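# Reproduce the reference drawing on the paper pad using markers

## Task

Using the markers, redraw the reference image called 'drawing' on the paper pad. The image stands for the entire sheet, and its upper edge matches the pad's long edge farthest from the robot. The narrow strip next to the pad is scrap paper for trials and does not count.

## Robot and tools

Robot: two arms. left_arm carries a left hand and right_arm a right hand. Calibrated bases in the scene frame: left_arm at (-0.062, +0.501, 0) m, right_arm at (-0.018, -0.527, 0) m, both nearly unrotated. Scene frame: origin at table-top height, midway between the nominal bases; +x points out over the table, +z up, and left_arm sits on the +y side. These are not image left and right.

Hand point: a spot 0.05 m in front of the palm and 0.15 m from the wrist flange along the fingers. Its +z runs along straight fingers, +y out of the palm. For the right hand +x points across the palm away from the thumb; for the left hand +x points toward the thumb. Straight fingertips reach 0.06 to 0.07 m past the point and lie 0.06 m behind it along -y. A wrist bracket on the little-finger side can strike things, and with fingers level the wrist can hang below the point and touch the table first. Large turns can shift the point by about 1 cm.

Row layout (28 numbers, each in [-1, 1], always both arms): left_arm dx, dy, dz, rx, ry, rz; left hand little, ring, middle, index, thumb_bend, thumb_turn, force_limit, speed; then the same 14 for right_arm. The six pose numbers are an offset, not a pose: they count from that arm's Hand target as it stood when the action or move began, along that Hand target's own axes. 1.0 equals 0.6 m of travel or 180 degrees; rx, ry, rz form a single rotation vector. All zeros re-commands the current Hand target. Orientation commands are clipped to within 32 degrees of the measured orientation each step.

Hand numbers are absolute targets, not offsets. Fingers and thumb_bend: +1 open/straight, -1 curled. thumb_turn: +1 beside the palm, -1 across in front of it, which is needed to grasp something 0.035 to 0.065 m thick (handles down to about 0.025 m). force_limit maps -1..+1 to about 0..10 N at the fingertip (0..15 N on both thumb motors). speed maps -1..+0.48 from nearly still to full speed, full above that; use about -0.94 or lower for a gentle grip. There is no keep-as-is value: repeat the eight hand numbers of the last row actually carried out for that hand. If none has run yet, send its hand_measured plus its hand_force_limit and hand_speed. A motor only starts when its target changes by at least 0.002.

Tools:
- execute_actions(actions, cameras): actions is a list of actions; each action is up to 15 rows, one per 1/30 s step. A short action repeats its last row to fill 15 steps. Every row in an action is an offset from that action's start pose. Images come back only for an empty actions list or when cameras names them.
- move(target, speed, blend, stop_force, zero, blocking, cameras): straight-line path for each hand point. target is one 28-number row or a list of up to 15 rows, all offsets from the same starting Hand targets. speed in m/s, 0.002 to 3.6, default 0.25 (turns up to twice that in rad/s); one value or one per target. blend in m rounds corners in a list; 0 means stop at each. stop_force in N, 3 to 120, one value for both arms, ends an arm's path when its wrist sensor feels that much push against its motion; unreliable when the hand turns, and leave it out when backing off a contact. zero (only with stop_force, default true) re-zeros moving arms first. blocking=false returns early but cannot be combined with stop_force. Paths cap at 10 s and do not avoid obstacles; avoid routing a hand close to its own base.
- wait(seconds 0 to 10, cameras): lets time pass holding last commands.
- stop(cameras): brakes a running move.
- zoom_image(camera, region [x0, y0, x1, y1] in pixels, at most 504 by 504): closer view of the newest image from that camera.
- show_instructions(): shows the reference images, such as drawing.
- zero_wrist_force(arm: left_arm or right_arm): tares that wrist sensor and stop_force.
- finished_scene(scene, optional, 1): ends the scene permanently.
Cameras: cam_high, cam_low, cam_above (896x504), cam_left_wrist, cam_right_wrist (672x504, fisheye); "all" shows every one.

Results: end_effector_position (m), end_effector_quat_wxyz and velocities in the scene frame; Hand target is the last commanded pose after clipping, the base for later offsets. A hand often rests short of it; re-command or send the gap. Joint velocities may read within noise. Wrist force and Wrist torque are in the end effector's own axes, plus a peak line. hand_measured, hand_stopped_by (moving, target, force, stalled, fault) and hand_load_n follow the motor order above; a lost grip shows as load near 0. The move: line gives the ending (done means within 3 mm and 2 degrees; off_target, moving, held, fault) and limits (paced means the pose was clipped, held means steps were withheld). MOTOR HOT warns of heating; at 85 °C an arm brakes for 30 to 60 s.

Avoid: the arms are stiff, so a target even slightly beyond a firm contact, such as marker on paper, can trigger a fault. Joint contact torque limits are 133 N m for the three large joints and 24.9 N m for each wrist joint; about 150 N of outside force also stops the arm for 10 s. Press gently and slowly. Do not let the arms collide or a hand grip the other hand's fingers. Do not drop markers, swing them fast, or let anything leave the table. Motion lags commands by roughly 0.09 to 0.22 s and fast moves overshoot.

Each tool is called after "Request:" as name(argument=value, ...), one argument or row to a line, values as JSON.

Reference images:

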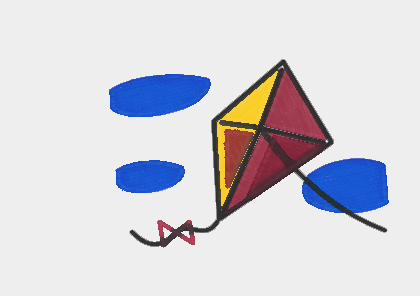

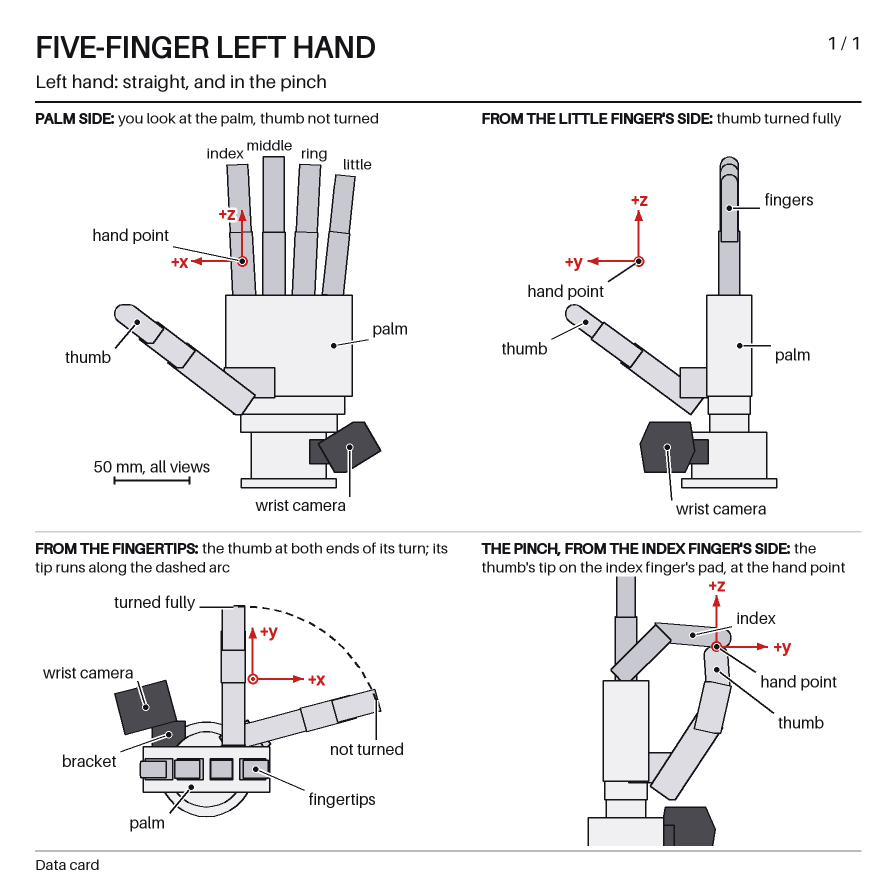

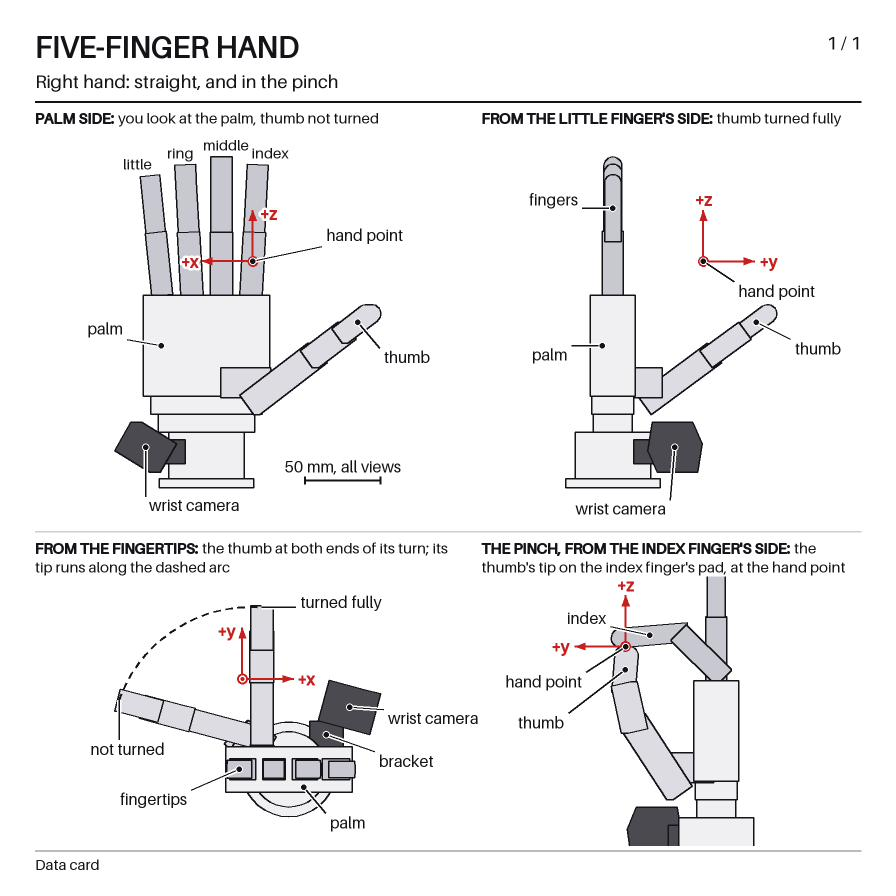

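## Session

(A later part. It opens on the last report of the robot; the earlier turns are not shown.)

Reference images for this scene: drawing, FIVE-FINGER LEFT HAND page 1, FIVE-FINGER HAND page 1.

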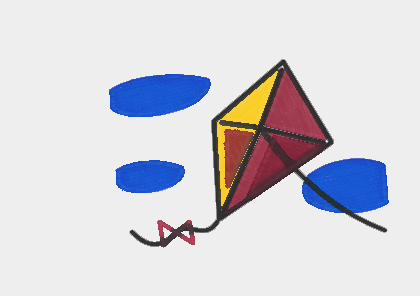

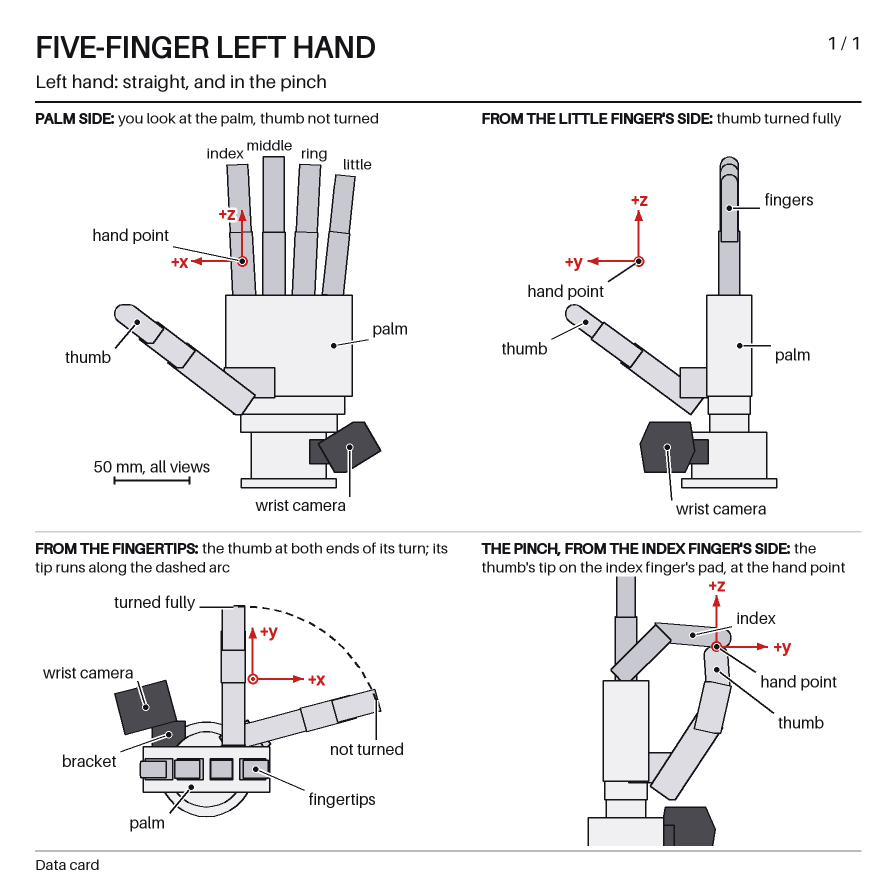

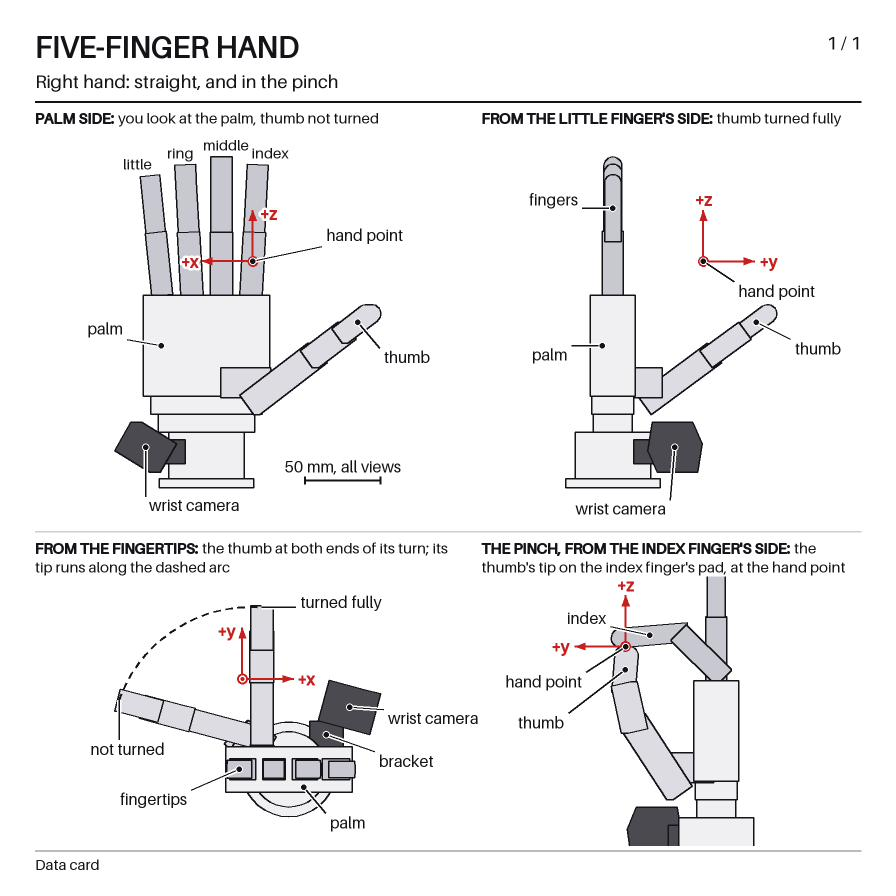

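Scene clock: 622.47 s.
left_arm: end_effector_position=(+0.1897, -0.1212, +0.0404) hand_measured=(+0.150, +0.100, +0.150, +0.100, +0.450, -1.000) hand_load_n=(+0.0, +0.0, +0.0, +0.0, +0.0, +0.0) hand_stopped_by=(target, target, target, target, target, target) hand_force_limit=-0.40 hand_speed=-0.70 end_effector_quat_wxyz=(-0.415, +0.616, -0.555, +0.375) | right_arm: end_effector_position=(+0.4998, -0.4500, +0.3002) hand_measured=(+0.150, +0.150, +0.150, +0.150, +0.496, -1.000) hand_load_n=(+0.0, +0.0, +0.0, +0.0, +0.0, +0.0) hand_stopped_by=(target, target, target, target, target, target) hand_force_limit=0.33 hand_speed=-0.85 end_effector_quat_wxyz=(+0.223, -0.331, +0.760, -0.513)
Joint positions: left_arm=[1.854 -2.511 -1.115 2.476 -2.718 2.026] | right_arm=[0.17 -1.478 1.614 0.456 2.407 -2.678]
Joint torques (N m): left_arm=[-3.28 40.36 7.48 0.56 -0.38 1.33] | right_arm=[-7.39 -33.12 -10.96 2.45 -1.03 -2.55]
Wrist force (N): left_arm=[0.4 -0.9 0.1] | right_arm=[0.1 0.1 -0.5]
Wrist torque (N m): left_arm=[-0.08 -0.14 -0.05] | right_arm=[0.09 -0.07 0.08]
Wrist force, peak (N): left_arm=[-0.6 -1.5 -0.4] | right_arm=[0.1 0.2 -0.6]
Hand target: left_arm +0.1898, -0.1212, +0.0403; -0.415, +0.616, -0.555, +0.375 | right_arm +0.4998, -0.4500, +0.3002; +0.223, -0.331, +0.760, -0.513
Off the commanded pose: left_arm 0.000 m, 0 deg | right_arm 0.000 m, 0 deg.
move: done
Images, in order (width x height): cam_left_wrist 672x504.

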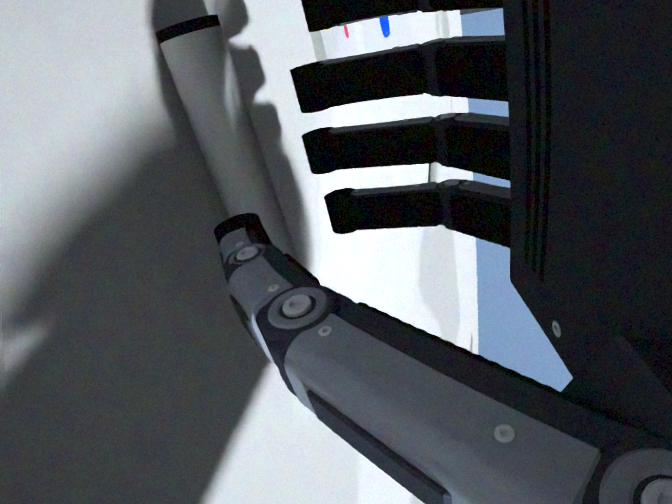

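Request:
move(
  target=[-0.0075,-0.00125,0.00309,0,0,0,0.15,0.1,0.15,0.1,0.45,-1,-0.4,-0.7,0,0,0,0,0,0,0.15,0.15,0.15,0.15,0.5,-1,0.33,-0.85],
  speed=0.05,
  cameras=["cam_left_wrist"],
)

Request:
zoom_image(
  camera="cam_left_wrist",
  region=[130, 0, 330, 240],
)

Request:
move(
  target=[0,0.0371,0.015,0,0,0,0.15,0.1,0.15,0.1,0.45,-1,-0.4,-0.7,0,0,0,0,0,0,0.15,0.15,0.15,0.15,0.5,-1,0.33,-0.85],
  speed=0.015,
  stop_force=3,
  cameras=["cam_left_wrist"],
)

Scene clock: 624.93 s.
left_arm: end_effector_position=(+0.1913, -0.1165, +0.0403) hand_measured=(+0.150, +0.100, +0.150, +0.100, +0.450, -1.000) hand_load_n=(+0.0, +0.0, +0.0, +0.0, +0.0, +0.0) hand_stopped_by=(target, target, target, target, target, target) hand_force_limit=-0.40 hand_speed=-0.70 end_effector_quat_wxyz=(-0.415, +0.616, -0.555, +0.375) | right_arm: end_effector_position=(+0.4998, -0.4500, +0.3002) hand_measured=(+0.150, +0.150, +0.150, +0.150, +0.496, -1.000) hand_load_n=(+0.0, +0.0, +0.0, +0.0, +0.0, +0.0) hand_stopped_by=(target, target, target, target, target, target) hand_force_limit=0.33 hand_speed=-0.85 end_effector_quat_wxyz=(+0.223, -0.331, +0.760, -0.513)
Joint positions: left_arm=[1.859 -2.498 -1.137 2.495 -2.716 2.036] | right_arm=[0.17 -1.478 1.614 0.456 2.407 -2.678]
Joint torques (N m): left_arm=[11.3 58.88 7.23 0.88 1.07 1.44] | right_arm=[-7.46 -32.43 -11.63 1.84 -0.83 -2.55]
Wrist force (N): left_arm=[0.2 -1.2 0.0] | right_arm=[-0.2 0.0 -0.5]
Wrist torque (N m): left_arm=[-0.13 -0.11 -0.06] | right_arm=[0.08 -0.04 0.06]
Wrist force, peak (N): left_arm=[0.5 -1.3 -0.1] | right_arm=[0.0 0.3 -0.6]
Hand target: left_arm +0.1913, -0.1165, +0.0403; -0.415, +0.616, -0.555, +0.375 | right_arm +0.4998, -0.4500, +0.3002; +0.223, -0.331, +0.760, -0.513
Off the commanded pose: left_arm 0.000 m, 0 deg | right_arm 0.000 m, 0 deg.
move: done
Images, in order (width x height): cam_left_wrist 672x504.

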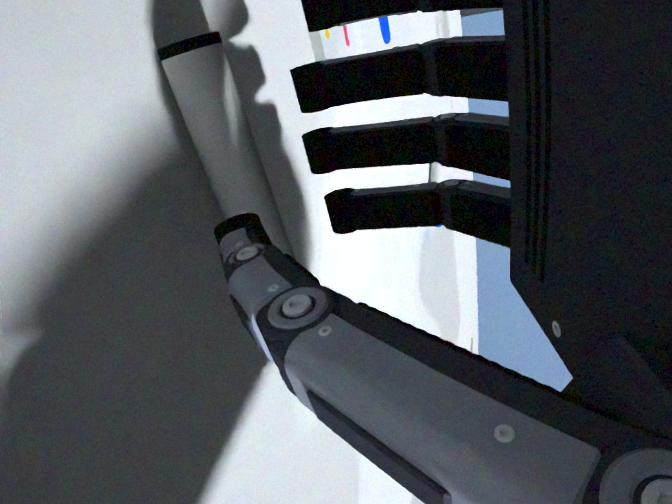

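Scaled by 2.100 from the camera's 672x504 image, which has a finer 960x720 frame.

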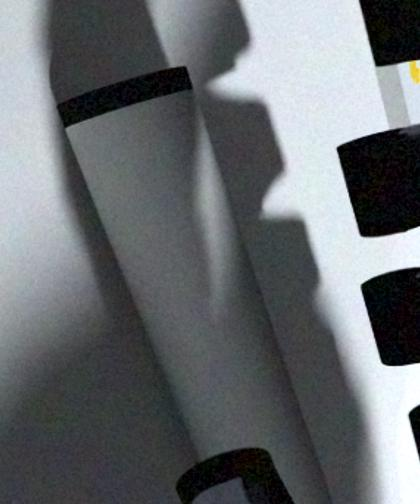

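Scene clock: 627.50 s.
left_arm: end_effector_position=(+0.1913, -0.1165, +0.0204) hand_measured=(+0.150, +0.100, +0.150, +0.100, +0.450, -1.000) hand_load_n=(+0.0, +0.0, +0.0, +0.0, -0.5, +0.0) hand_stopped_by=(target, target, target, target, target, target) hand_force_limit=-0.40 hand_speed=-0.70 end_effector_quat_wxyz=(-0.415, +0.616, -0.555, +0.375) | right_arm: end_effector_position=(+0.4998, -0.4500, +0.3002) hand_measured=(+0.150, +0.150, +0.150, +0.150, +0.496, -1.000) hand_load_n=(+0.0, +0.0, +0.0, +0.0, +0.0, +0.0) hand_stopped_by=(target, target, target, target, target, target) hand_force_limit=0.33 hand_speed=-0.85 end_effector_quat_wxyz=(+0.223, -0.331, +0.760, -0.513)
Joint positions: left_arm=[1.859 -2.523 -1.145 2.528 -2.716 2.036] | right_arm=[0.17 -1.478 1.614 0.456 2.407 -2.678]
Joint torques (N m): left_arm=[9.19 57.4 21.02 -5.01 0.67 -0.43] | right_arm=[-7.67 -32.99 -11.47 1.57 -0.93 -2.44]
Wrist force (N): left_arm=[0.3 -3.1 -2.2] | right_arm=[0.0 0.1 -0.3]
Wrist torque (N m): left_arm=[-0.18 -0.13 -0.05] | right_arm=[0.07 -0.07 0.07]
Wrist force, peak (N): left_arm=[0.4 -10.2 -10.7] | right_arm=[-0.4 0.3 -0.5]
Hand target: left_arm +0.1913, -0.1165, +0.0204; -0.415, +0.616, -0.555, +0.375 (not the last commanded pose) | right_arm +0.4998, -0.4500, +0.3002; +0.223, -0.331, +0.760, -0.513
Off the commanded pose: left_arm 0.004 m, 0 deg | right_arm 0.000 m, 0 deg.
move: contact (left_arm)
Images, in order (width x height): cam_left_wrist 672x504.

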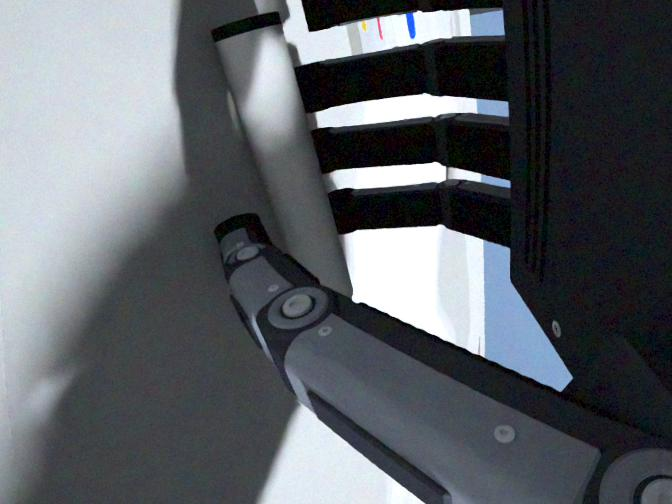

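Request:
move(
  target=[
    [0,-0.00155,-0.00063,0,0,0,0.15,0.1,0.15,0.1,0.35,-1,-0.4,-0.7,0,0,0,0,0,0,0.15,0.15,0.15,0.15,0.5,-1,0.33,-0.85],
    [0,-0.00155,-0.00063,0,0,0,0.15,0.1,0.15,0.1,0.3,-1,-0.4,-0.7,0,0,0,0,0,0,0.15,0.15,0.15,0.15,0.5,-1,0.33,-0.85],
    [0,0.00355,0.00144,0,0,0,0.15,0.1,0.15,0.1,0.3,-1,-0.4,-0.7,0,0,0,0,0,0,0.15,0.15,0.15,0.15,0.5,-1,0.33,-0.85],
  ],
  speed=0.015,
  cameras=["cam_left_wrist"],
)

Scene clock: 630.23 s.
left_arm: end_effector_position=(+0.1913, -0.1165, +0.0182) hand_measured=(+0.150, +0.100, +0.150, +0.100, +0.300, -1.000) hand_load_n=(+0.0, +0.0, +0.0, +0.0, +0.5, +0.0) hand_stopped_by=(target, target, target, target, target, target) hand_force_limit=-0.40 hand_speed=-0.70 end_effector_quat_wxyz=(-0.415, +0.616, -0.555, +0.375) | right_arm: end_effector_position=(+0.4998, -0.4500, +0.3002) hand_measured=(+0.150, +0.150, +0.150, +0.150, +0.496, -1.000) hand_load_n=(+0.0, +0.0, -0.5, +0.0, +0.5, +0.0) hand_stopped_by=(target, target, target, target, target, target) hand_force_limit=0.33 hand_speed=-0.85 end_effector_quat_wxyz=(+0.223, -0.331, +0.760, -0.513)
Joint positions: left_arm=[1.859 -2.526 -1.146 2.532 -2.716 2.036] | right_arm=[0.17 -1.478 1.614 0.456 2.407 -2.678]
Joint torques (N m): left_arm=[7.6 40.84 7.6 0.94 0.68 -0.81] | right_arm=[-8.09 -31.78 -11.34 1.1 -0.9 -2.39]
Wrist force (N): left_arm=[0.2 -1.0 -0.2] | right_arm=[0.1 0.0 -0.8]
Wrist torque (N m): left_arm=[-0.09 -0.11 -0.07] | right_arm=[0.10 -0.07 0.08]
Wrist force, peak (N): left_arm=[0.1 -3.2 -2.1] | right_arm=[0.4 0.4 -0.6]
Hand target: left_arm +0.1913, -0.1165, +0.0181; -0.415, +0.616, -0.555, +0.375 | right_arm +0.4998, -0.4500, +0.3002; +0.223, -0.331, +0.760, -0.513
Off the commanded pose: left_arm 0.000 m, 0 deg | right_arm 0.000 m, 0 deg.
move: done
Images, in order (width x height): cam_left_wrist 672x504.

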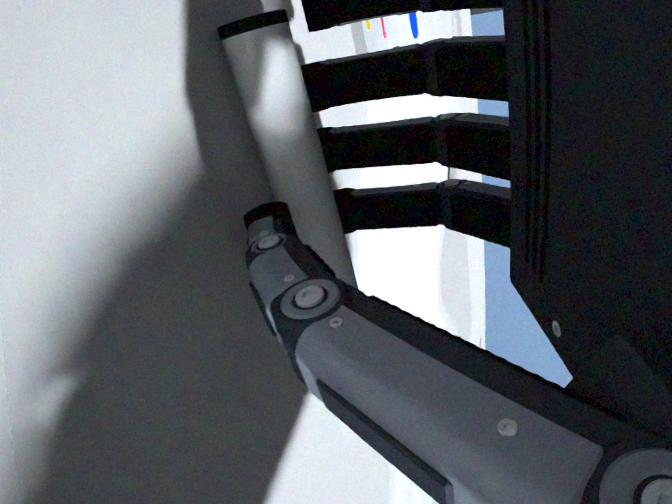

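Request:
move(
  target=[0,0,0,0,0,0,0.1,-0.3,-0.3,-0.3,0.3,-1,-0.5,-0.93,0,0,0,0,0,0,0.15,0.15,0.15,0.15,0.5,-1,0.33,-0.85],
  speed=0.015,
  cameras=["cam_left_wrist"],
)

Request:
move(
  target=[0,0,0,0,0,0,0.1,-0.3,-0.3,-0.3,0.15,-1,0.2,-0.94,0,0,0,0,0,0,0.15,0.15,0.15,0.15,0.5,-1,0.33,-0.85],
  speed=0.015,
  cameras=["cam_left_wrist"],
)

Scene clock: 631.73 s.
left_arm: end_effector_position=(+0.1913, -0.1165, +0.0181) hand_measured=(+0.100, -0.070, +0.098, -0.070, +0.300, -1.000) hand_load_n=(+0.0, +3.0, +4.0, +3.5, +4.5, +0.5) hand_stopped_by=(target, force, force, force, target, target) hand_force_limit=-0.50 hand_speed=-0.93 end_effector_quat_wxyz=(-0.415, +0.616, -0.555, +0.375) | right_arm: end_effector_position=(+0.4998, -0.4500, +0.3002) hand_measured=(+0.150, +0.150, +0.150, +0.150, +0.496, -1.000) hand_load_n=(+0.0, +0.0, +0.0, +0.0, +0.0, +0.0) hand_stopped_by=(target, target, target, target, target, target) hand_force_limit=0.33 hand_speed=-0.85 end_effector_quat_wxyz=(+0.223, -0.331, +0.760, -0.513)
Joint positions: left_arm=[1.859 -2.526 -1.146 2.532 -2.716 2.036] | right_arm=[0.17 -1.478 1.614 0.456 2.407 -2.678]
Joint torques (N m): left_arm=[9.69 40.42 6.74 0.59 0.8 0.47] | right_arm=[-7.94 -32.4 -10.86 0.77 -0.89 -2.44]
Wrist force (N): left_arm=[0.0 -6.4 0.4] | right_arm=[0.1 0.2 -0.4]
Wrist torque (N m): left_arm=[0.00 -0.06 0.02] | right_arm=[0.10 -0.07 0.08]
Wrist force, peak (N): left_arm=[0.0 -6.7 0.7] | right_arm=[0.1 0.4 -0.6]
Hand target: left_arm +0.1913, -0.1165, +0.0181; -0.415, +0.616, -0.555, +0.375 | right_arm +0.4998, -0.4500, +0.3002; +0.223, -0.331, +0.760, -0.513
Off the commanded pose: left_arm 0.000 m, 0 deg | right_arm 0.000 m, 0 deg.
move: done
Images, in order (width x height): cam_left_wrist 672x504.

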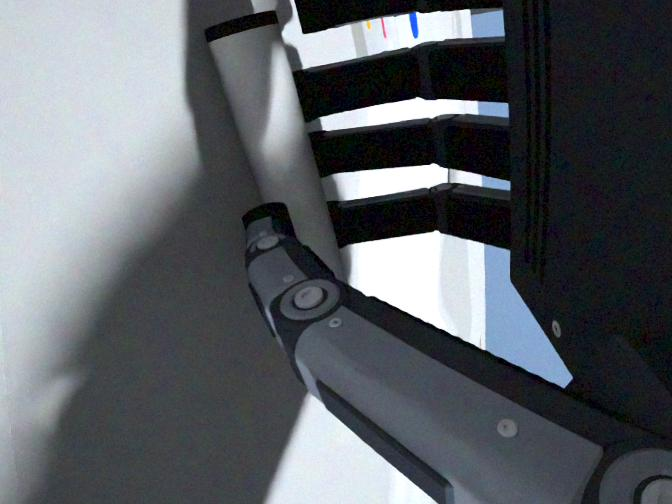

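Scene clock: 632.23 s.
left_arm: end_effector_position=(+0.1913, -0.1165, +0.0181) hand_measured=(+0.100, -0.070, +0.098, -0.068, +0.288, -1.000) hand_load_n=(+0.0, +4.5, +4.0, +6.0, +8.5, +0.5) hand_stopped_by=(target, force, force, force, force, target) hand_force_limit=0.20 hand_speed=-0.94 end_effector_quat_wxyz=(-0.415, +0.616, -0.555, +0.375) | right_arm: end_effector_position=(+0.4998, -0.4500, +0.3002) hand_measured=(+0.150, +0.150, +0.150, +0.150, +0.496, -1.000) hand_load_n=(+0.0, +0.0, +0.0, +0.0, +0.0, +0.0) hand_stopped_by=(target, target, target, target, target, target) hand_force_limit=0.33 hand_speed=-0.85 end_effector_quat_wxyz=(+0.223, -0.331, +0.760, -0.513)
Joint positions: left_arm=[1.859 -2.526 -1.146 2.532 -2.716 2.036] | right_arm=[0.17 -1.478 1.614 0.456 2.407 -2.678]
Joint torques (N m): left_arm=[8.92 40.93 7.74 0.6 0.88 0.97] | right_arm=[-7.7 -32.08 -11.37 0.67 -0.72 -2.47]
Wrist force (N): left_arm=[0.3 -4.3 0.7] | right_arm=[0.1 0.3 -0.4]
Wrist torque (N m): left_arm=[-0.08 -0.09 0.01] | right_arm=[0.12 -0.08 0.08]
Wrist force, peak (N): left_arm=[0.4 -6.4 0.4] | right_arm=[0.0 0.3 -0.5]
Hand target: left_arm +0.1913, -0.1165, +0.0181; -0.415, +0.616, -0.555, +0.375 | right_arm +0.4998, -0.4500, +0.3002; +0.223, -0.331, +0.760, -0.513
Off the commanded pose: left_arm 0.000 m, 0 deg | right_arm 0.000 m, 0 deg.
move: done
Images, in order (width x height): cam_left_wrist 672x504.

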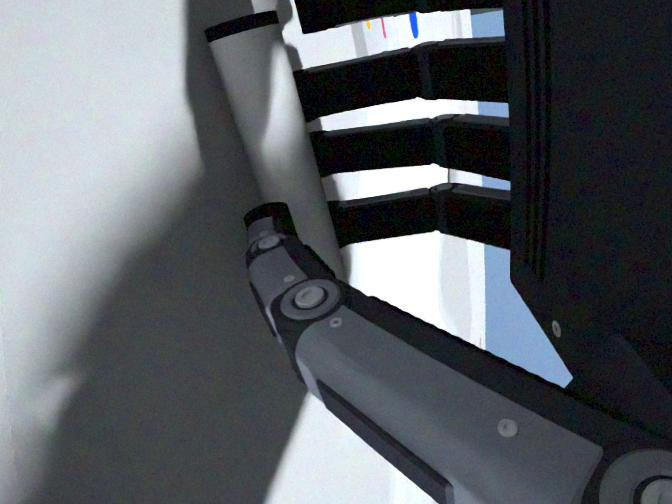

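Request:
move(
  target=[0,-0.0927,-0.0375,0,0,0,0.1,-0.3,-0.3,-0.3,0.15,-1,0.2,-0.94,0,0,0,0,0,0,0.15,0.15,0.15,0.15,0.5,-1,0.33,-0.85],
  speed=0.06,
  cameras=["cam_left_wrist"],
)

Request:
move(
  target=[0,0,0,0,0,0,-0.3,-0.3,-0.28,-0.3,0.15,-1,-0.4,-0.94,0,0,0,0,0,0,0.15,0.15,0.15,0.15,0.5,-1,0.33,-0.85],
  speed=0.06,
  cameras=["cam_left_wrist"],
)

Scene clock: 634.07 s.
left_arm: end_effector_position=(+0.1913, -0.1165, +0.0780) hand_measured=(+0.100, -0.070, +0.098, -0.068, +0.288, -1.000) hand_load_n=(+0.0, +4.5, +0.0, +5.5, +9.0, +0.5) hand_stopped_by=(target, force, force, force, force, target) hand_force_limit=0.20 hand_speed=-0.94 end_effector_quat_wxyz=(-0.415, +0.616, -0.555, +0.375) | right_arm: end_effector_position=(+0.4998, -0.4500, +0.3002) hand_measured=(+0.150, +0.150, +0.150, +0.150, +0.496, -1.000) hand_load_n=(+0.0, +0.0, +0.0, +0.0, +0.0, +0.0) hand_stopped_by=(target, target, target, target, target, target) hand_force_limit=0.33 hand_speed=-0.85 end_effector_quat_wxyz=(+0.223, -0.331, +0.760, -0.513)
Joint positions: left_arm=[1.859 -2.454 -1.116 2.429 -2.716 2.037] | right_arm=[0.17 -1.478 1.614 0.456 2.407 -2.678]
Joint torques (N m): left_arm=[7.65 58.79 22.7 -5.5 0.19 -1.43] | right_arm=[-8.32 -32.47 -11.3 0.38 -0.87 -2.42]
Wrist force (N): left_arm=[0.3 -0.7 0.1] | right_arm=[0.0 0.3 -0.4]
Wrist torque (N m): left_arm=[-0.08 -0.11 -0.04] | right_arm=[0.12 -0.06 0.08]
Wrist force, peak (N): left_arm=[0.3 -4.2 0.6] | right_arm=[-0.1 0.2 -0.7]
Hand target: left_arm +0.1913, -0.1165, +0.0781; -0.415, +0.616, -0.555, +0.375 | right_arm +0.4998, -0.4500, +0.3002; +0.223, -0.331, +0.760, -0.513
Off the commanded pose: left_arm 0.000 m, 0 deg | right_arm 0.000 m, 0 deg.
move: done
Images, in order (width x height): cam_left_wrist 672x504.

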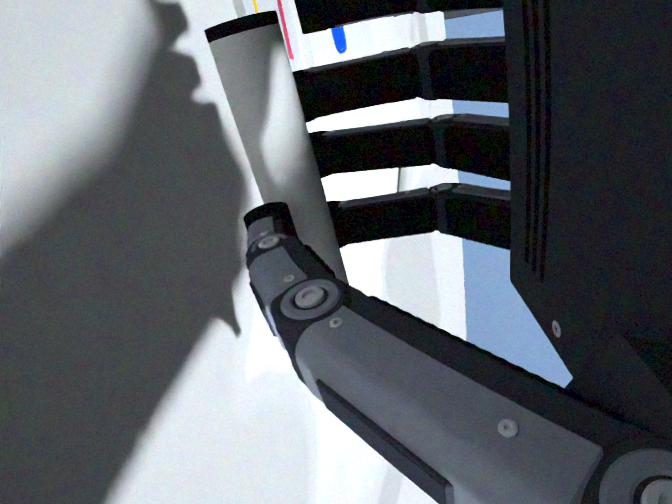

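Scene clock: 635.87 s.
left_arm: end_effector_position=(+0.1913, -0.1165, +0.0781) hand_measured=(-0.158, -0.070, -0.058, -0.068, +0.288, -1.000) hand_load_n=(+3.0, +0.0, +2.5, +6.0, +11.0, +2.0) hand_stopped_by=(force, force, force, force, force, target) hand_force_limit=-0.40 hand_speed=-0.94 end_effector_quat_wxyz=(-0.415, +0.616, -0.555, +0.375) | right_arm: end_effector_position=(+0.4998, -0.4500, +0.3002) hand_measured=(+0.150, +0.150, +0.150, +0.150, +0.496, -1.000) hand_load_n=(-0.5, +0.0, +0.0, +0.0, +0.0, +0.0) hand_stopped_by=(target, target, target, target, target, target) hand_force_limit=0.33 hand_speed=-0.85 end_effector_quat_wxyz=(+0.223, -0.331, +0.760, -0.513)
Joint positions: left_arm=[1.859 -2.454 -1.116 2.429 -2.716 2.036] | right_arm=[0.17 -1.478 1.614 0.456 2.407 -2.678]
Joint torques (N m): left_arm=[-8.33 58.36 22.52 -4.96 -2.91 -1.37] | right_arm=[-7.58 -32.67 -11.26 0.01 -0.78 -2.36]
Wrist force (N): left_arm=[0.0 -0.5 0.0] | right_arm=[0.2 0.0 -0.5]
Wrist torque (N m): left_arm=[-0.05 -0.07 -0.06] | right_arm=[0.09 -0.09 0.08]
Wrist force, peak (N): left_arm=[0.5 -1.2 -0.2] | right_arm=[0.0 0.2 -0.7]
Hand target: left_arm +0.1913, -0.1165, +0.0781; -0.415, +0.616, -0.555, +0.375 | right_arm +0.4998, -0.4500, +0.3002; +0.223, -0.331, +0.760, -0.513
Off the commanded pose: left_arm 0.000 m, 0 deg | right_arm 0.000 m, 0 deg.
move: done
Images, in order (width x height): cam_left_wrist 672x504.

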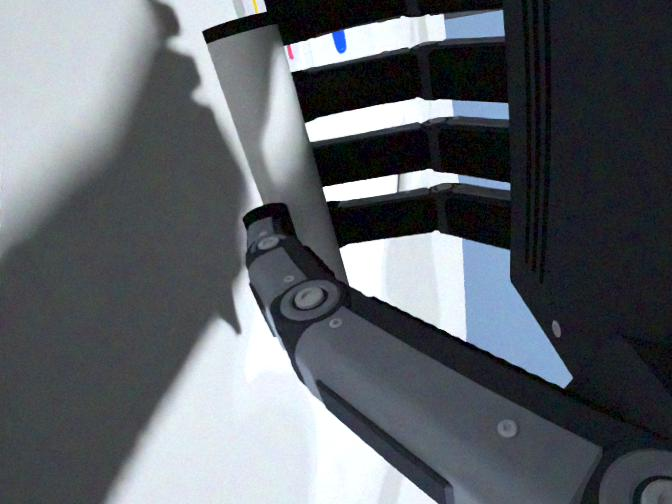

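Request:
move(
  target=[0,0,0,0,0,0,-0.3,-0.29,-0.28,-0.3,0.15,-1,-0.4,-0.94,0,0,0,0,0,0,0.15,0.15,0.15,0.15,0.5,-1,0.33,-0.85],
  speed=0.06,
  cameras=[],
)

Request:
move(
  target=[0,0,0,0,0,0,-0.3,-0.29,-0.28,-0.3,0.1,-1,0.33,-0.94,0,0,0,0,0,0,0.15,0.15,0.15,0.15,0.5,-1,0.33,-0.85],
  speed=0.06,
  cameras=[],
)

Scene clock: 636.70 s.
left_arm: end_effector_position=(+0.1913, -0.1165, +0.0781) hand_measured=(-0.158, -0.080, -0.058, -0.068, +0.288, -1.000) hand_load_n=(+1.0, +4.0, +2.0, +6.0, +11.5, +2.5) hand_stopped_by=(force, force, force, force, force, target) hand_force_limit=-0.40 hand_speed=-0.94 end_effector_quat_wxyz=(-0.415, +0.616, -0.555, +0.375) | right_arm: end_effector_position=(+0.4998, -0.4500, +0.3002) hand_measured=(+0.150, +0.150, +0.150, +0.150, +0.496, -1.000) hand_load_n=(+0.0, +0.0, +0.0, +0.0, +0.0, +0.5) hand_stopped_by=(target, target, target, target, target, target) hand_force_limit=0.33 hand_speed=-0.85 end_effector_quat_wxyz=(+0.223, -0.331, +0.760, -0.513)
Joint positions: left_arm=[1.859 -2.454 -1.116 2.429 -2.716 2.036] | right_arm=[0.17 -1.478 1.614 0.456 2.407 -2.678]
Joint torques (N m): left_arm=[-8.45 57.61 22.63 -5.04 -2.92 -1.29] | right_arm=[-7.86 -31.79 -10.77 -0.09 -0.88 -2.67]
Wrist force (N): left_arm=[0.1 -1.1 0.2] | right_arm=[0.0 0.1 -0.5]
Wrist torque (N m): left_arm=[-0.14 -0.08 -0.03] | right_arm=[0.08 -0.05 0.07]
Wrist force, peak (N): left_arm=[-0.3 -1.0 0.3] | right_arm=[-0.1 0.3 -0.6]
Hand target: left_arm +0.1913, -0.1165, +0.0781; -0.415, +0.616, -0.555, +0.375 | right_arm +0.4998, -0.4500, +0.3002; +0.223, -0.331, +0.760, -0.513
Off the commanded pose: left_arm 0.000 m, 0 deg | right_arm 0.000 m, 0 deg.
move: done
No camera images: "cameras" was empty.

Scene clock: 637.20 s.
left_arm: end_effector_position=(+0.1913, -0.1165, +0.0781) hand_measured=(-0.158, -0.080, -0.058, -0.068, +0.288, -1.000) hand_load_n=(+1.0, +4.5, +2.0, +6.0, +11.5, +2.5) hand_stopped_by=(force, force, force, force, force, target) hand_force_limit=0.33 hand_speed=-0.94 end_effector_quat_wxyz=(-0.415, +0.616, -0.555, +0.375) | right_arm: end_effector_position=(+0.4998, -0.4500, +0.3002) hand_measured=(+0.150, +0.150, +0.150, +0.150, +0.496, -1.000) hand_load_n=(+0.0, +0.0, +0.0, +0.0, +0.0, +0.0) hand_stopped_by=(target, target, target, target, target, target) hand_force_limit=0.33 hand_speed=-0.85 end_effector_quat_wxyz=(+0.223, -0.331, +0.760, -0.513)
Joint positions: left_arm=[1.859 -2.454 -1.116 2.429 -2.716 2.036] | right_arm=[0.17 -1.478 1.614 0.456 2.407 -2.678]
Joint torques (N m): left_arm=[-8.81 58.57 21.97 -5.13 -2.97 -1.33] | right_arm=[-8.19 -32.49 -10.49 -0.32 -0.9 -2.41]
Wrist force (N): left_arm=[0.2 -0.9 0.2] | right_arm=[0.2 0.2 -0.5]
Wrist torque (N m): left_arm=[-0.11 -0.10 -0.04] | right_arm=[0.10 -0.10 0.09]
Wrist force, peak (N): left_arm=[0.3 -1.0 -0.1] | right_arm=[0.1 0.4 -0.5]
Hand target: left_arm +0.1913, -0.1165, +0.0781; -0.415, +0.616, -0.555, +0.375 | right_arm +0.4998, -0.4500, +0.3002; +0.223, -0.331, +0.760, -0.513
Off the commanded pose: left_arm 0.000 m, 0 deg | right_arm 0.000 m, 0 deg.
move: done
No camera images: "cameras" was empty.

Request:
move(
  target=[
    [0,-0.2657,-0.1075,0,0,0,-0.3,-0.29,-0.28,-0.3,0.1,-1,0.33,-0.94,0,0,0,0,0,0,0.15,0.15,0.15,0.15,0.5,-1,0.33,-0.85],
    [-0.2572,-0.3441,0.0863,0.0778,-0.0275,0.5067,-0.3,-0.29,-0.28,-0.3,0.1,-1,0.33,-0.94,0,0,0,0,0,0,0.15,0.15,0.15,0.15,0.5,-1,0.33,-0.85],
    [-0.2034,-0.134,0.1895,0.0778,-0.0275,0.5067,-0.3,-0.29,-0.28,-0.3,0.1,-1,0.33,-0.94,0,0,0,0,0,0,0.15,0.15,0.15,0.15,0.5,-1,0.33,-0.85],
  ],
  speed=[0.25,0.35,0.2],
  blend=[0.03,0.02,0],
  cameras=["cam_left_wrist","cam_low"],
)

Scene clock: 643.83 s.
left_arm: end_effector_position=(+0.3135, +0.0190, +0.1099) hand_measured=(-0.158, -0.080, -0.058, -0.068, +0.288, -1.000) hand_load_n=(+1.0, +4.5, +2.5, +6.0, +11.5, +2.5) hand_stopped_by=(force, force, force, force, force, target) hand_force_limit=0.33 hand_speed=-0.94 end_effector_quat_wxyz=(+0.643, +0.000, +0.766, -0.001) | right_arm: end_effector_position=(+0.4998, -0.4500, +0.3002) hand_measured=(+0.150, +0.150, +0.150, +0.150, +0.496, -1.000) hand_load_n=(+0.0, +0.0, +0.0, +0.0, +0.0, +0.0) hand_stopped_by=(target, target, target, target, target, target) hand_force_limit=0.33 hand_speed=-0.85 end_effector_quat_wxyz=(+0.223, -0.331, +0.760, -0.513)
Joint positions: left_arm=[2.054 -2.217 -1.535 3.392 -2.628 4.394] | right_arm=[0.17 -1.478 1.614 0.456 2.407 -2.678]
Joint torques (N m): left_arm=[-10.35 33.1 22.96 2.81 -3.18 1.46] | right_arm=[-7.78 -32.55 -11 -1.4 -0.82 -2.33]
Wrist force (N): left_arm=[-1.2 -1.0 -0.6] | right_arm=[0.1 0.2 -0.5]
Wrist torque (N m): left_arm=[-0.21 0.00 -0.16] | right_arm=[0.11 -0.08 0.08]
Wrist force, peak (N): left_arm=[-2.2 -0.3 -0.9] | right_arm=[0.1 0.2 -0.8]
Hand target: left_arm +0.3135, +0.0189, +0.1099; +0.643, +0.000, +0.766, -0.001 | right_arm +0.4998, -0.4500, +0.3002; +0.223, -0.331, +0.760, -0.513
Off the commanded pose: left_arm 0.000 m, 0 deg | right_arm 0.000 m, 0 deg.
move: done
Images, in order (width x height): cam_low 896x504, cam_left_wrist 672x504.

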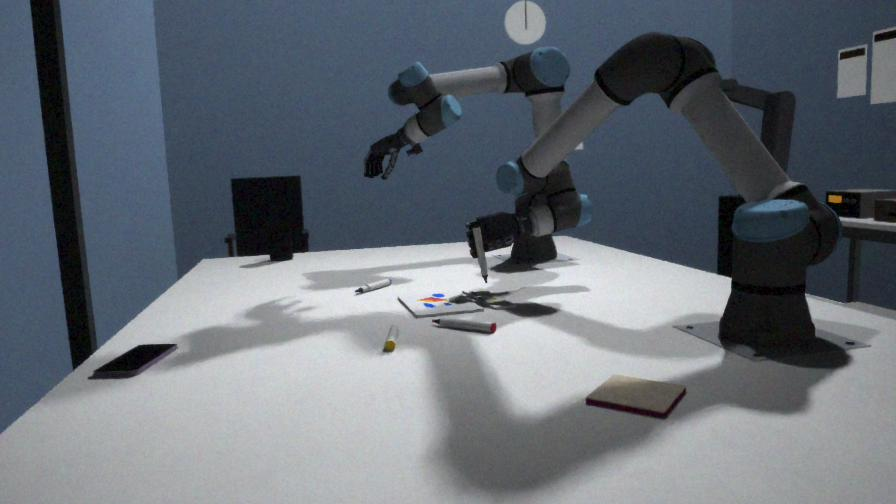

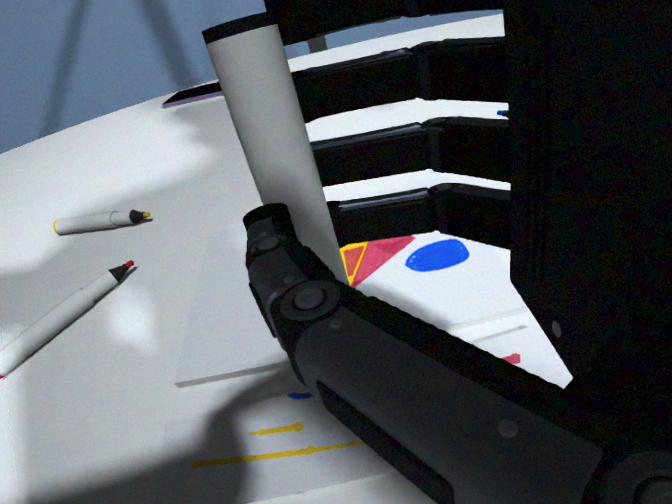

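Request:
move(
  target=[0.03284,0,0.00578,0,0,0,-0.3,-0.29,-0.28,-0.3,0.1,-1,0.33,-0.94,0,0,0,0,0,0,0.15,0.15,0.15,0.15,0.5,-1,0.33,-0.85],
  speed=0.08,
  cameras=[],
)

Request:
move(
  target=[0.04105,0,0.00723,0,0,0,-0.3,-0.29,-0.28,-0.3,0.1,-1,0.33,-0.94,0,0,0,0,0,0,0.15,0.15,0.15,0.15,0.5,-1,0.33,-0.85],
  speed=0.008,
  stop_force=3,
  cameras=["cam_left_wrist"],
)

Scene clock: 645.13 s.
left_arm: end_effector_position=(+0.3135, +0.0189, +0.0899) hand_measured=(-0.158, -0.080, -0.058, -0.068, +0.288, -1.000) hand_load_n=(+1.0, +4.0, +2.0, +6.0, +11.5, +2.5) hand_stopped_by=(force, force, force, force, force, target) hand_force_limit=0.33 hand_speed=-0.94 end_effector_quat_wxyz=(+0.643, +0.000, +0.766, -0.001) | right_arm: end_effector_position=(+0.4998, -0.4500, +0.3002) hand_measured=(+0.150, +0.150, +0.150, +0.150, +0.496, -1.000) hand_load_n=(+0.0, +0.0, +0.0, +0.0, +0.0, +0.0) hand_stopped_by=(target, target, target, target, target, target) hand_force_limit=0.33 hand_speed=-0.85 end_effector_quat_wxyz=(+0.223, -0.331, +0.760, -0.513)
Joint positions: left_arm=[2.054 -2.245 -1.548 3.432 -2.628 4.394] | right_arm=[0.17 -1.478 1.614 0.456 2.407 -2.678]
Joint torques (N m): left_arm=[-10.33 32.6 8.6 2.5 -2.95 1.38] | right_arm=[-7.72 -32.73 -11.92 -1.5 -0.86 -2.43]
Wrist force (N): left_arm=[-1.0 -1.0 -0.6] | right_arm=[0.0 0.2 -0.3]
Wrist torque (N m): left_arm=[-0.21 -0.02 -0.14] | right_arm=[0.10 -0.06 0.08]
Wrist force, peak (N): left_arm=[-1.1 -1.1 -0.6] | right_arm=[0.2 0.2 -0.8]
Hand target: left_arm +0.3135, +0.0189, +0.0899; +0.643, +0.000, +0.766, -0.001 | right_arm +0.4998, -0.4500, +0.3002; +0.223, -0.331, +0.760, -0.513
Off the commanded pose: left_arm 0.000 m, 0 deg | right_arm 0.000 m, 0 deg.
move: done
No camera images: "cameras" was empty.

Scene clock: 647.83 s.
left_arm: end_effector_position=(+0.3135, +0.0189, +0.0778) hand_measured=(-0.158, -0.080, -0.058, -0.068, +0.288, -1.000) hand_load_n=(+1.0, +4.0, +2.0, +6.0, +11.5, +1.5) hand_stopped_by=(force, force, force, force, force, target) hand_force_limit=0.33 hand_speed=-0.94 end_effector_quat_wxyz=(+0.643, +0.000, +0.766, -0.001) | right_arm: end_effector_position=(+0.4998, -0.4500, +0.3002) hand_measured=(+0.150, +0.150, +0.150, +0.150, +0.496, -1.000) hand_load_n=(+0.0, +0.0, +0.0, +0.0, +0.0, +0.0) hand_stopped_by=(target, target, target, target, target, target) hand_force_limit=0.33 hand_speed=-0.85 end_effector_quat_wxyz=(+0.223, -0.331, +0.760, -0.513)
Joint positions: left_arm=[2.054 -2.262 -1.554 3.456 -2.628 4.394] | right_arm=[0.17 -1.478 1.614 0.456 2.407 -2.678]
Joint torques (N m): left_arm=[-10.69 50.57 20.77 -3.23 -2.3 -0.75] | right_arm=[-7.75 -33.17 -11.45 -1.64 -0.73 -2.22]
Wrist force (N): left_arm=[-3.6 -0.8 -0.8] | right_arm=[0.0 0.1 -0.4]
Wrist torque (N m): left_arm=[-0.18 -0.05 -0.14] | right_arm=[0.09 -0.07 0.07]
Wrist force, peak (N): left_arm=[-6.4 -0.7 -0.7] | right_arm=[0.1 0.4 -0.7]
Hand target: left_arm +0.3135, +0.0189, +0.0778; +0.643, +0.000, +0.766, -0.001 (not the last commanded pose) | right_arm +0.4998, -0.4500, +0.3002; +0.223, -0.331, +0.760, -0.513
Off the commanded pose: left_arm 0.013 m, 0 deg | right_arm 0.000 m, 0 deg.
move: contact (left_arm)
Images, in order (width x height): cam_left_wrist 672x504.

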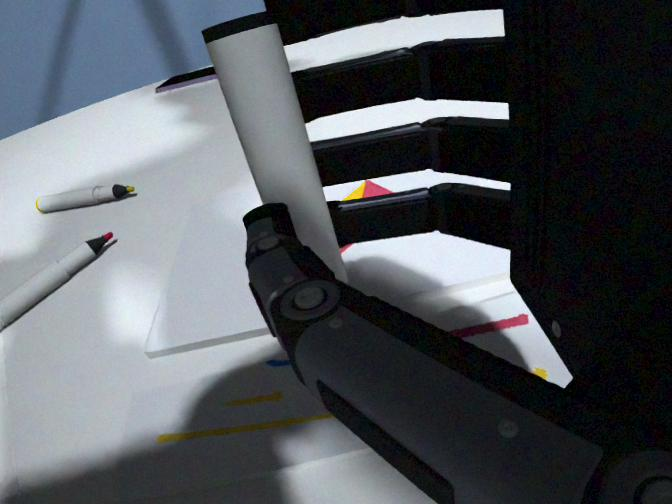

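Request:
move(
  target=[
    [-0.00016,0,-0.00003,0,0,0,-0.3,-0.29,-0.28,-0.3,0.1,-1,0.33,-0.94,0,0,0,0,0,0,0.15,0.15,0.15,0.15,0.5,-1,0.33,-0.85],
    [-0.00061,-0.04993,0.00255,0,0,0,-0.3,-0.29,-0.28,-0.3,0.1,-1,0.33,-0.94,0,0,0,0,0,0,0.15,0.15,0.15,0.15,0.5,-1,0.33,-0.85],
  ],
  speed=0.05,
  cameras=[],
)

Request:
move(
  target=[
    [-0.06,0.02,-0.01,0,0,0,-0.3,-0.29,-0.28,-0.3,0.1,-1,0.33,-0.94,0,0,0,0,0,0,0.15,0.15,0.15,0.15,0.5,-1,0.33,-0.85],
    [-0.0657,0.45,-0.0116,0,0,0,-0.3,-0.29,-0.28,-0.3,0.1,-1,0.33,-0.94,0,0,0,0,0,0,0.15,0.15,0.15,0.15,0.5,-1,0.33,-0.85],
  ],
  speed=[0.15,0.3],
  blend=[0.01,0],
  cameras=["cam_above"],
)

Request:
zoom_image(
  camera="cam_above",
  region=[320, 340, 540, 424],
)

Request:
zoom_image(
  camera="cam_above",
  region=[320, 200, 540, 370],
)

Scene clock: 650.20 s.
left_arm: end_effector_position=(+0.3151, -0.0110, +0.0779) hand_measured=(-0.158, -0.080, -0.058, -0.068, +0.288, -1.000) hand_load_n=(+1.5, +4.5, +1.5, +5.0, +11.5, +1.0) hand_stopped_by=(force, force, force, force, force, target) hand_force_limit=0.33 hand_speed=-0.94 end_effector_quat_wxyz=(+0.643, +0.000, +0.766, -0.001) | right_arm: end_effector_position=(+0.4998, -0.4500, +0.3002) hand_measured=(+0.150, +0.150, +0.150, +0.150, +0.496, -1.000) hand_load_n=(+0.0, +0.0, +0.0, +0.0, +0.0, +0.0) hand_stopped_by=(target, target, target, target, target, target) hand_force_limit=0.33 hand_speed=-0.85 end_effector_quat_wxyz=(+0.223, -0.331, +0.760, -0.513)
Joint positions: left_arm=[2.032 -2.322 -1.442 3.389 -2.648 4.378] | right_arm=[0.17 -1.478 1.614 0.456 2.407 -2.678]
Joint torques (N m): left_arm=[-10.84 35.94 22.27 -3.31 -2.87 -1.5] | right_arm=[-7.92 -32.41 -11.28 -1.46 -0.8 -2.11]
Wrist force (N): left_arm=[-2.6 -0.2 -1.0] | right_arm=[0.2 0.2 -0.2]
Wrist torque (N m): left_arm=[-0.14 -0.01 0.01] | right_arm=[0.09 -0.10 0.09]
Wrist force, peak (N): left_arm=[-4.1 -0.9 -0.7] | right_arm=[0.0 0.4 -0.6]
Hand target: left_arm +0.3151, -0.0110, +0.0779; +0.643, +0.000, +0.766, -0.001 | right_arm +0.4998, -0.4500, +0.3002; +0.223, -0.331, +0.760, -0.513
Off the commanded pose: left_arm 0.000 m, 0 deg | right_arm 0.000 m, 0 deg.
move: done
No camera images: "cameras" was empty.

Scene clock: 652.00 s.
left_arm: end_effector_position=(+0.3152, +0.2590, +0.1177) hand_measured=(-0.158, -0.080, -0.058, -0.068, +0.288, -1.000) hand_load_n=(+1.0, +4.0, +2.0, +6.0, +11.0, +2.0) hand_stopped_by=(force, force, force, force, force, target) hand_force_limit=0.33 hand_speed=-0.94 end_effector_quat_wxyz=(+0.643, +0.000, +0.766, -0.001) | right_arm: end_effector_position=(+0.4998, -0.4500, +0.3002) hand_measured=(+0.150, +0.150, +0.150, +0.150, +0.496, -1.000) hand_load_n=(+0.0, +0.0, +0.0, +0.0, +0.0, +0.0) hand_stopped_by=(target, target, target, target, target, target) hand_force_limit=0.33 hand_speed=-0.85 end_effector_quat_wxyz=(+0.223, -0.331, +0.760, -0.513)
Joint positions: left_arm=[2.409 -1.727 -2.261 3.756 -2.288 4.557] | right_arm=[0.17 -1.478 1.614 0.456 2.407 -2.678]
Joint torques (N m): left_arm=[10.38 28.75 5.4 3.49 1.84 1.44] | right_arm=[-7.52 -32.25 -11.35 -1.47 -0.67 -2.27]
Wrist force (N): left_arm=[-1.6 -0.8 -0.6] | right_arm=[-0.2 0.0 -0.5]
Wrist torque (N m): left_arm=[-0.17 0.09 -0.16] | right_arm=[0.08 -0.03 0.06]
Wrist force, peak (N): left_arm=[-1.7 -2.2 -1.1] | right_arm=[0.4 0.2 -0.5]
Hand target: left_arm +0.3152, +0.2590, +0.1177; +0.643, +0.000, +0.766, -0.001 | right_arm +0.4998, -0.4500, +0.3002; +0.223, -0.331, +0.760, -0.513
Off the commanded pose: left_arm 0.000 m, 0 deg | right_arm 0.000 m, 0 deg.
move: done
Images, in order (width x height): cam_above 896x504.

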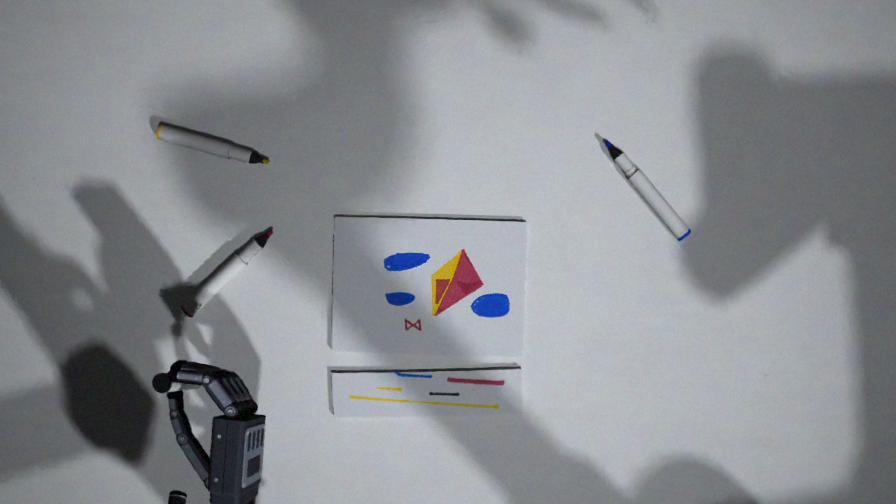

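Scaled by 2.291 from the camera's 896x504 image, which has a finer 1280x720 frame.

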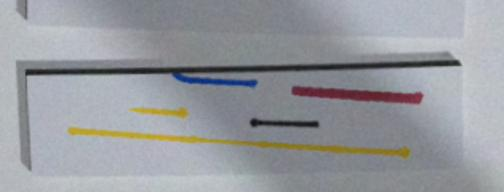

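Scaled by 2.291 from the camera's 896x504 image, which has a finer 1280x720 frame.

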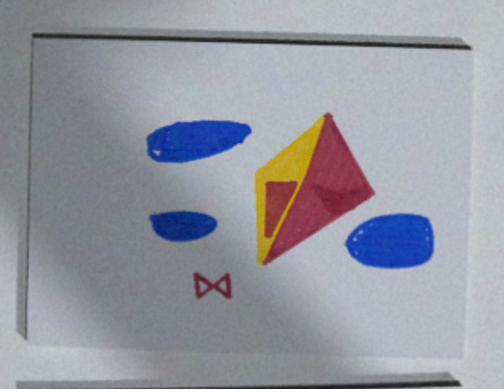

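Request:
zoom_image(
  camera="cam_above",
  region=[320, 330, 364, 374],
)

Request:
zoom_image(
  camera="cam_above",
  region=[420, 376, 484, 416],
)

Scaled by 11.455 from the camera's 896x504 image, which has a finer 1280x720 frame.

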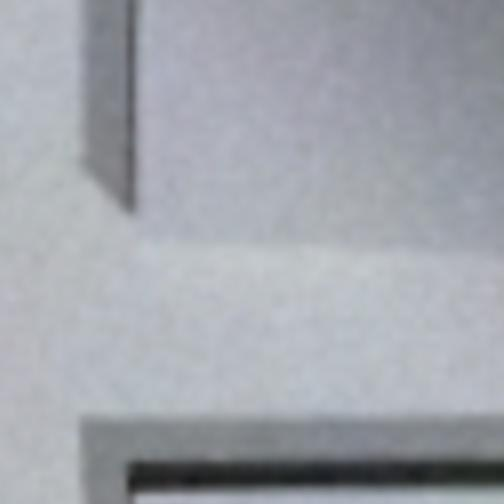

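Scaled by 7.875 from the camera's 896x504 image, which has a finer 1280x720 frame.

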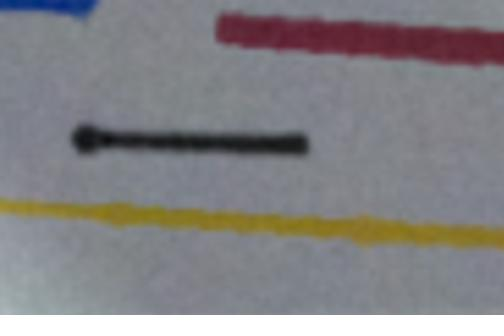

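Request:
zoom_image(
  camera="cam_above",
  region=[424, 244, 496, 324],
)

Scaled by 6.300 from the camera's 896x504 image, which has a finer 1280x720 frame.

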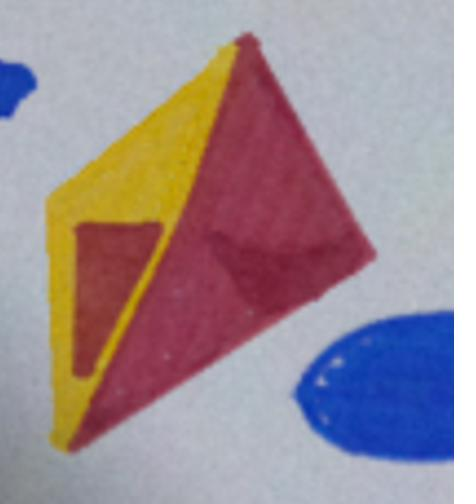

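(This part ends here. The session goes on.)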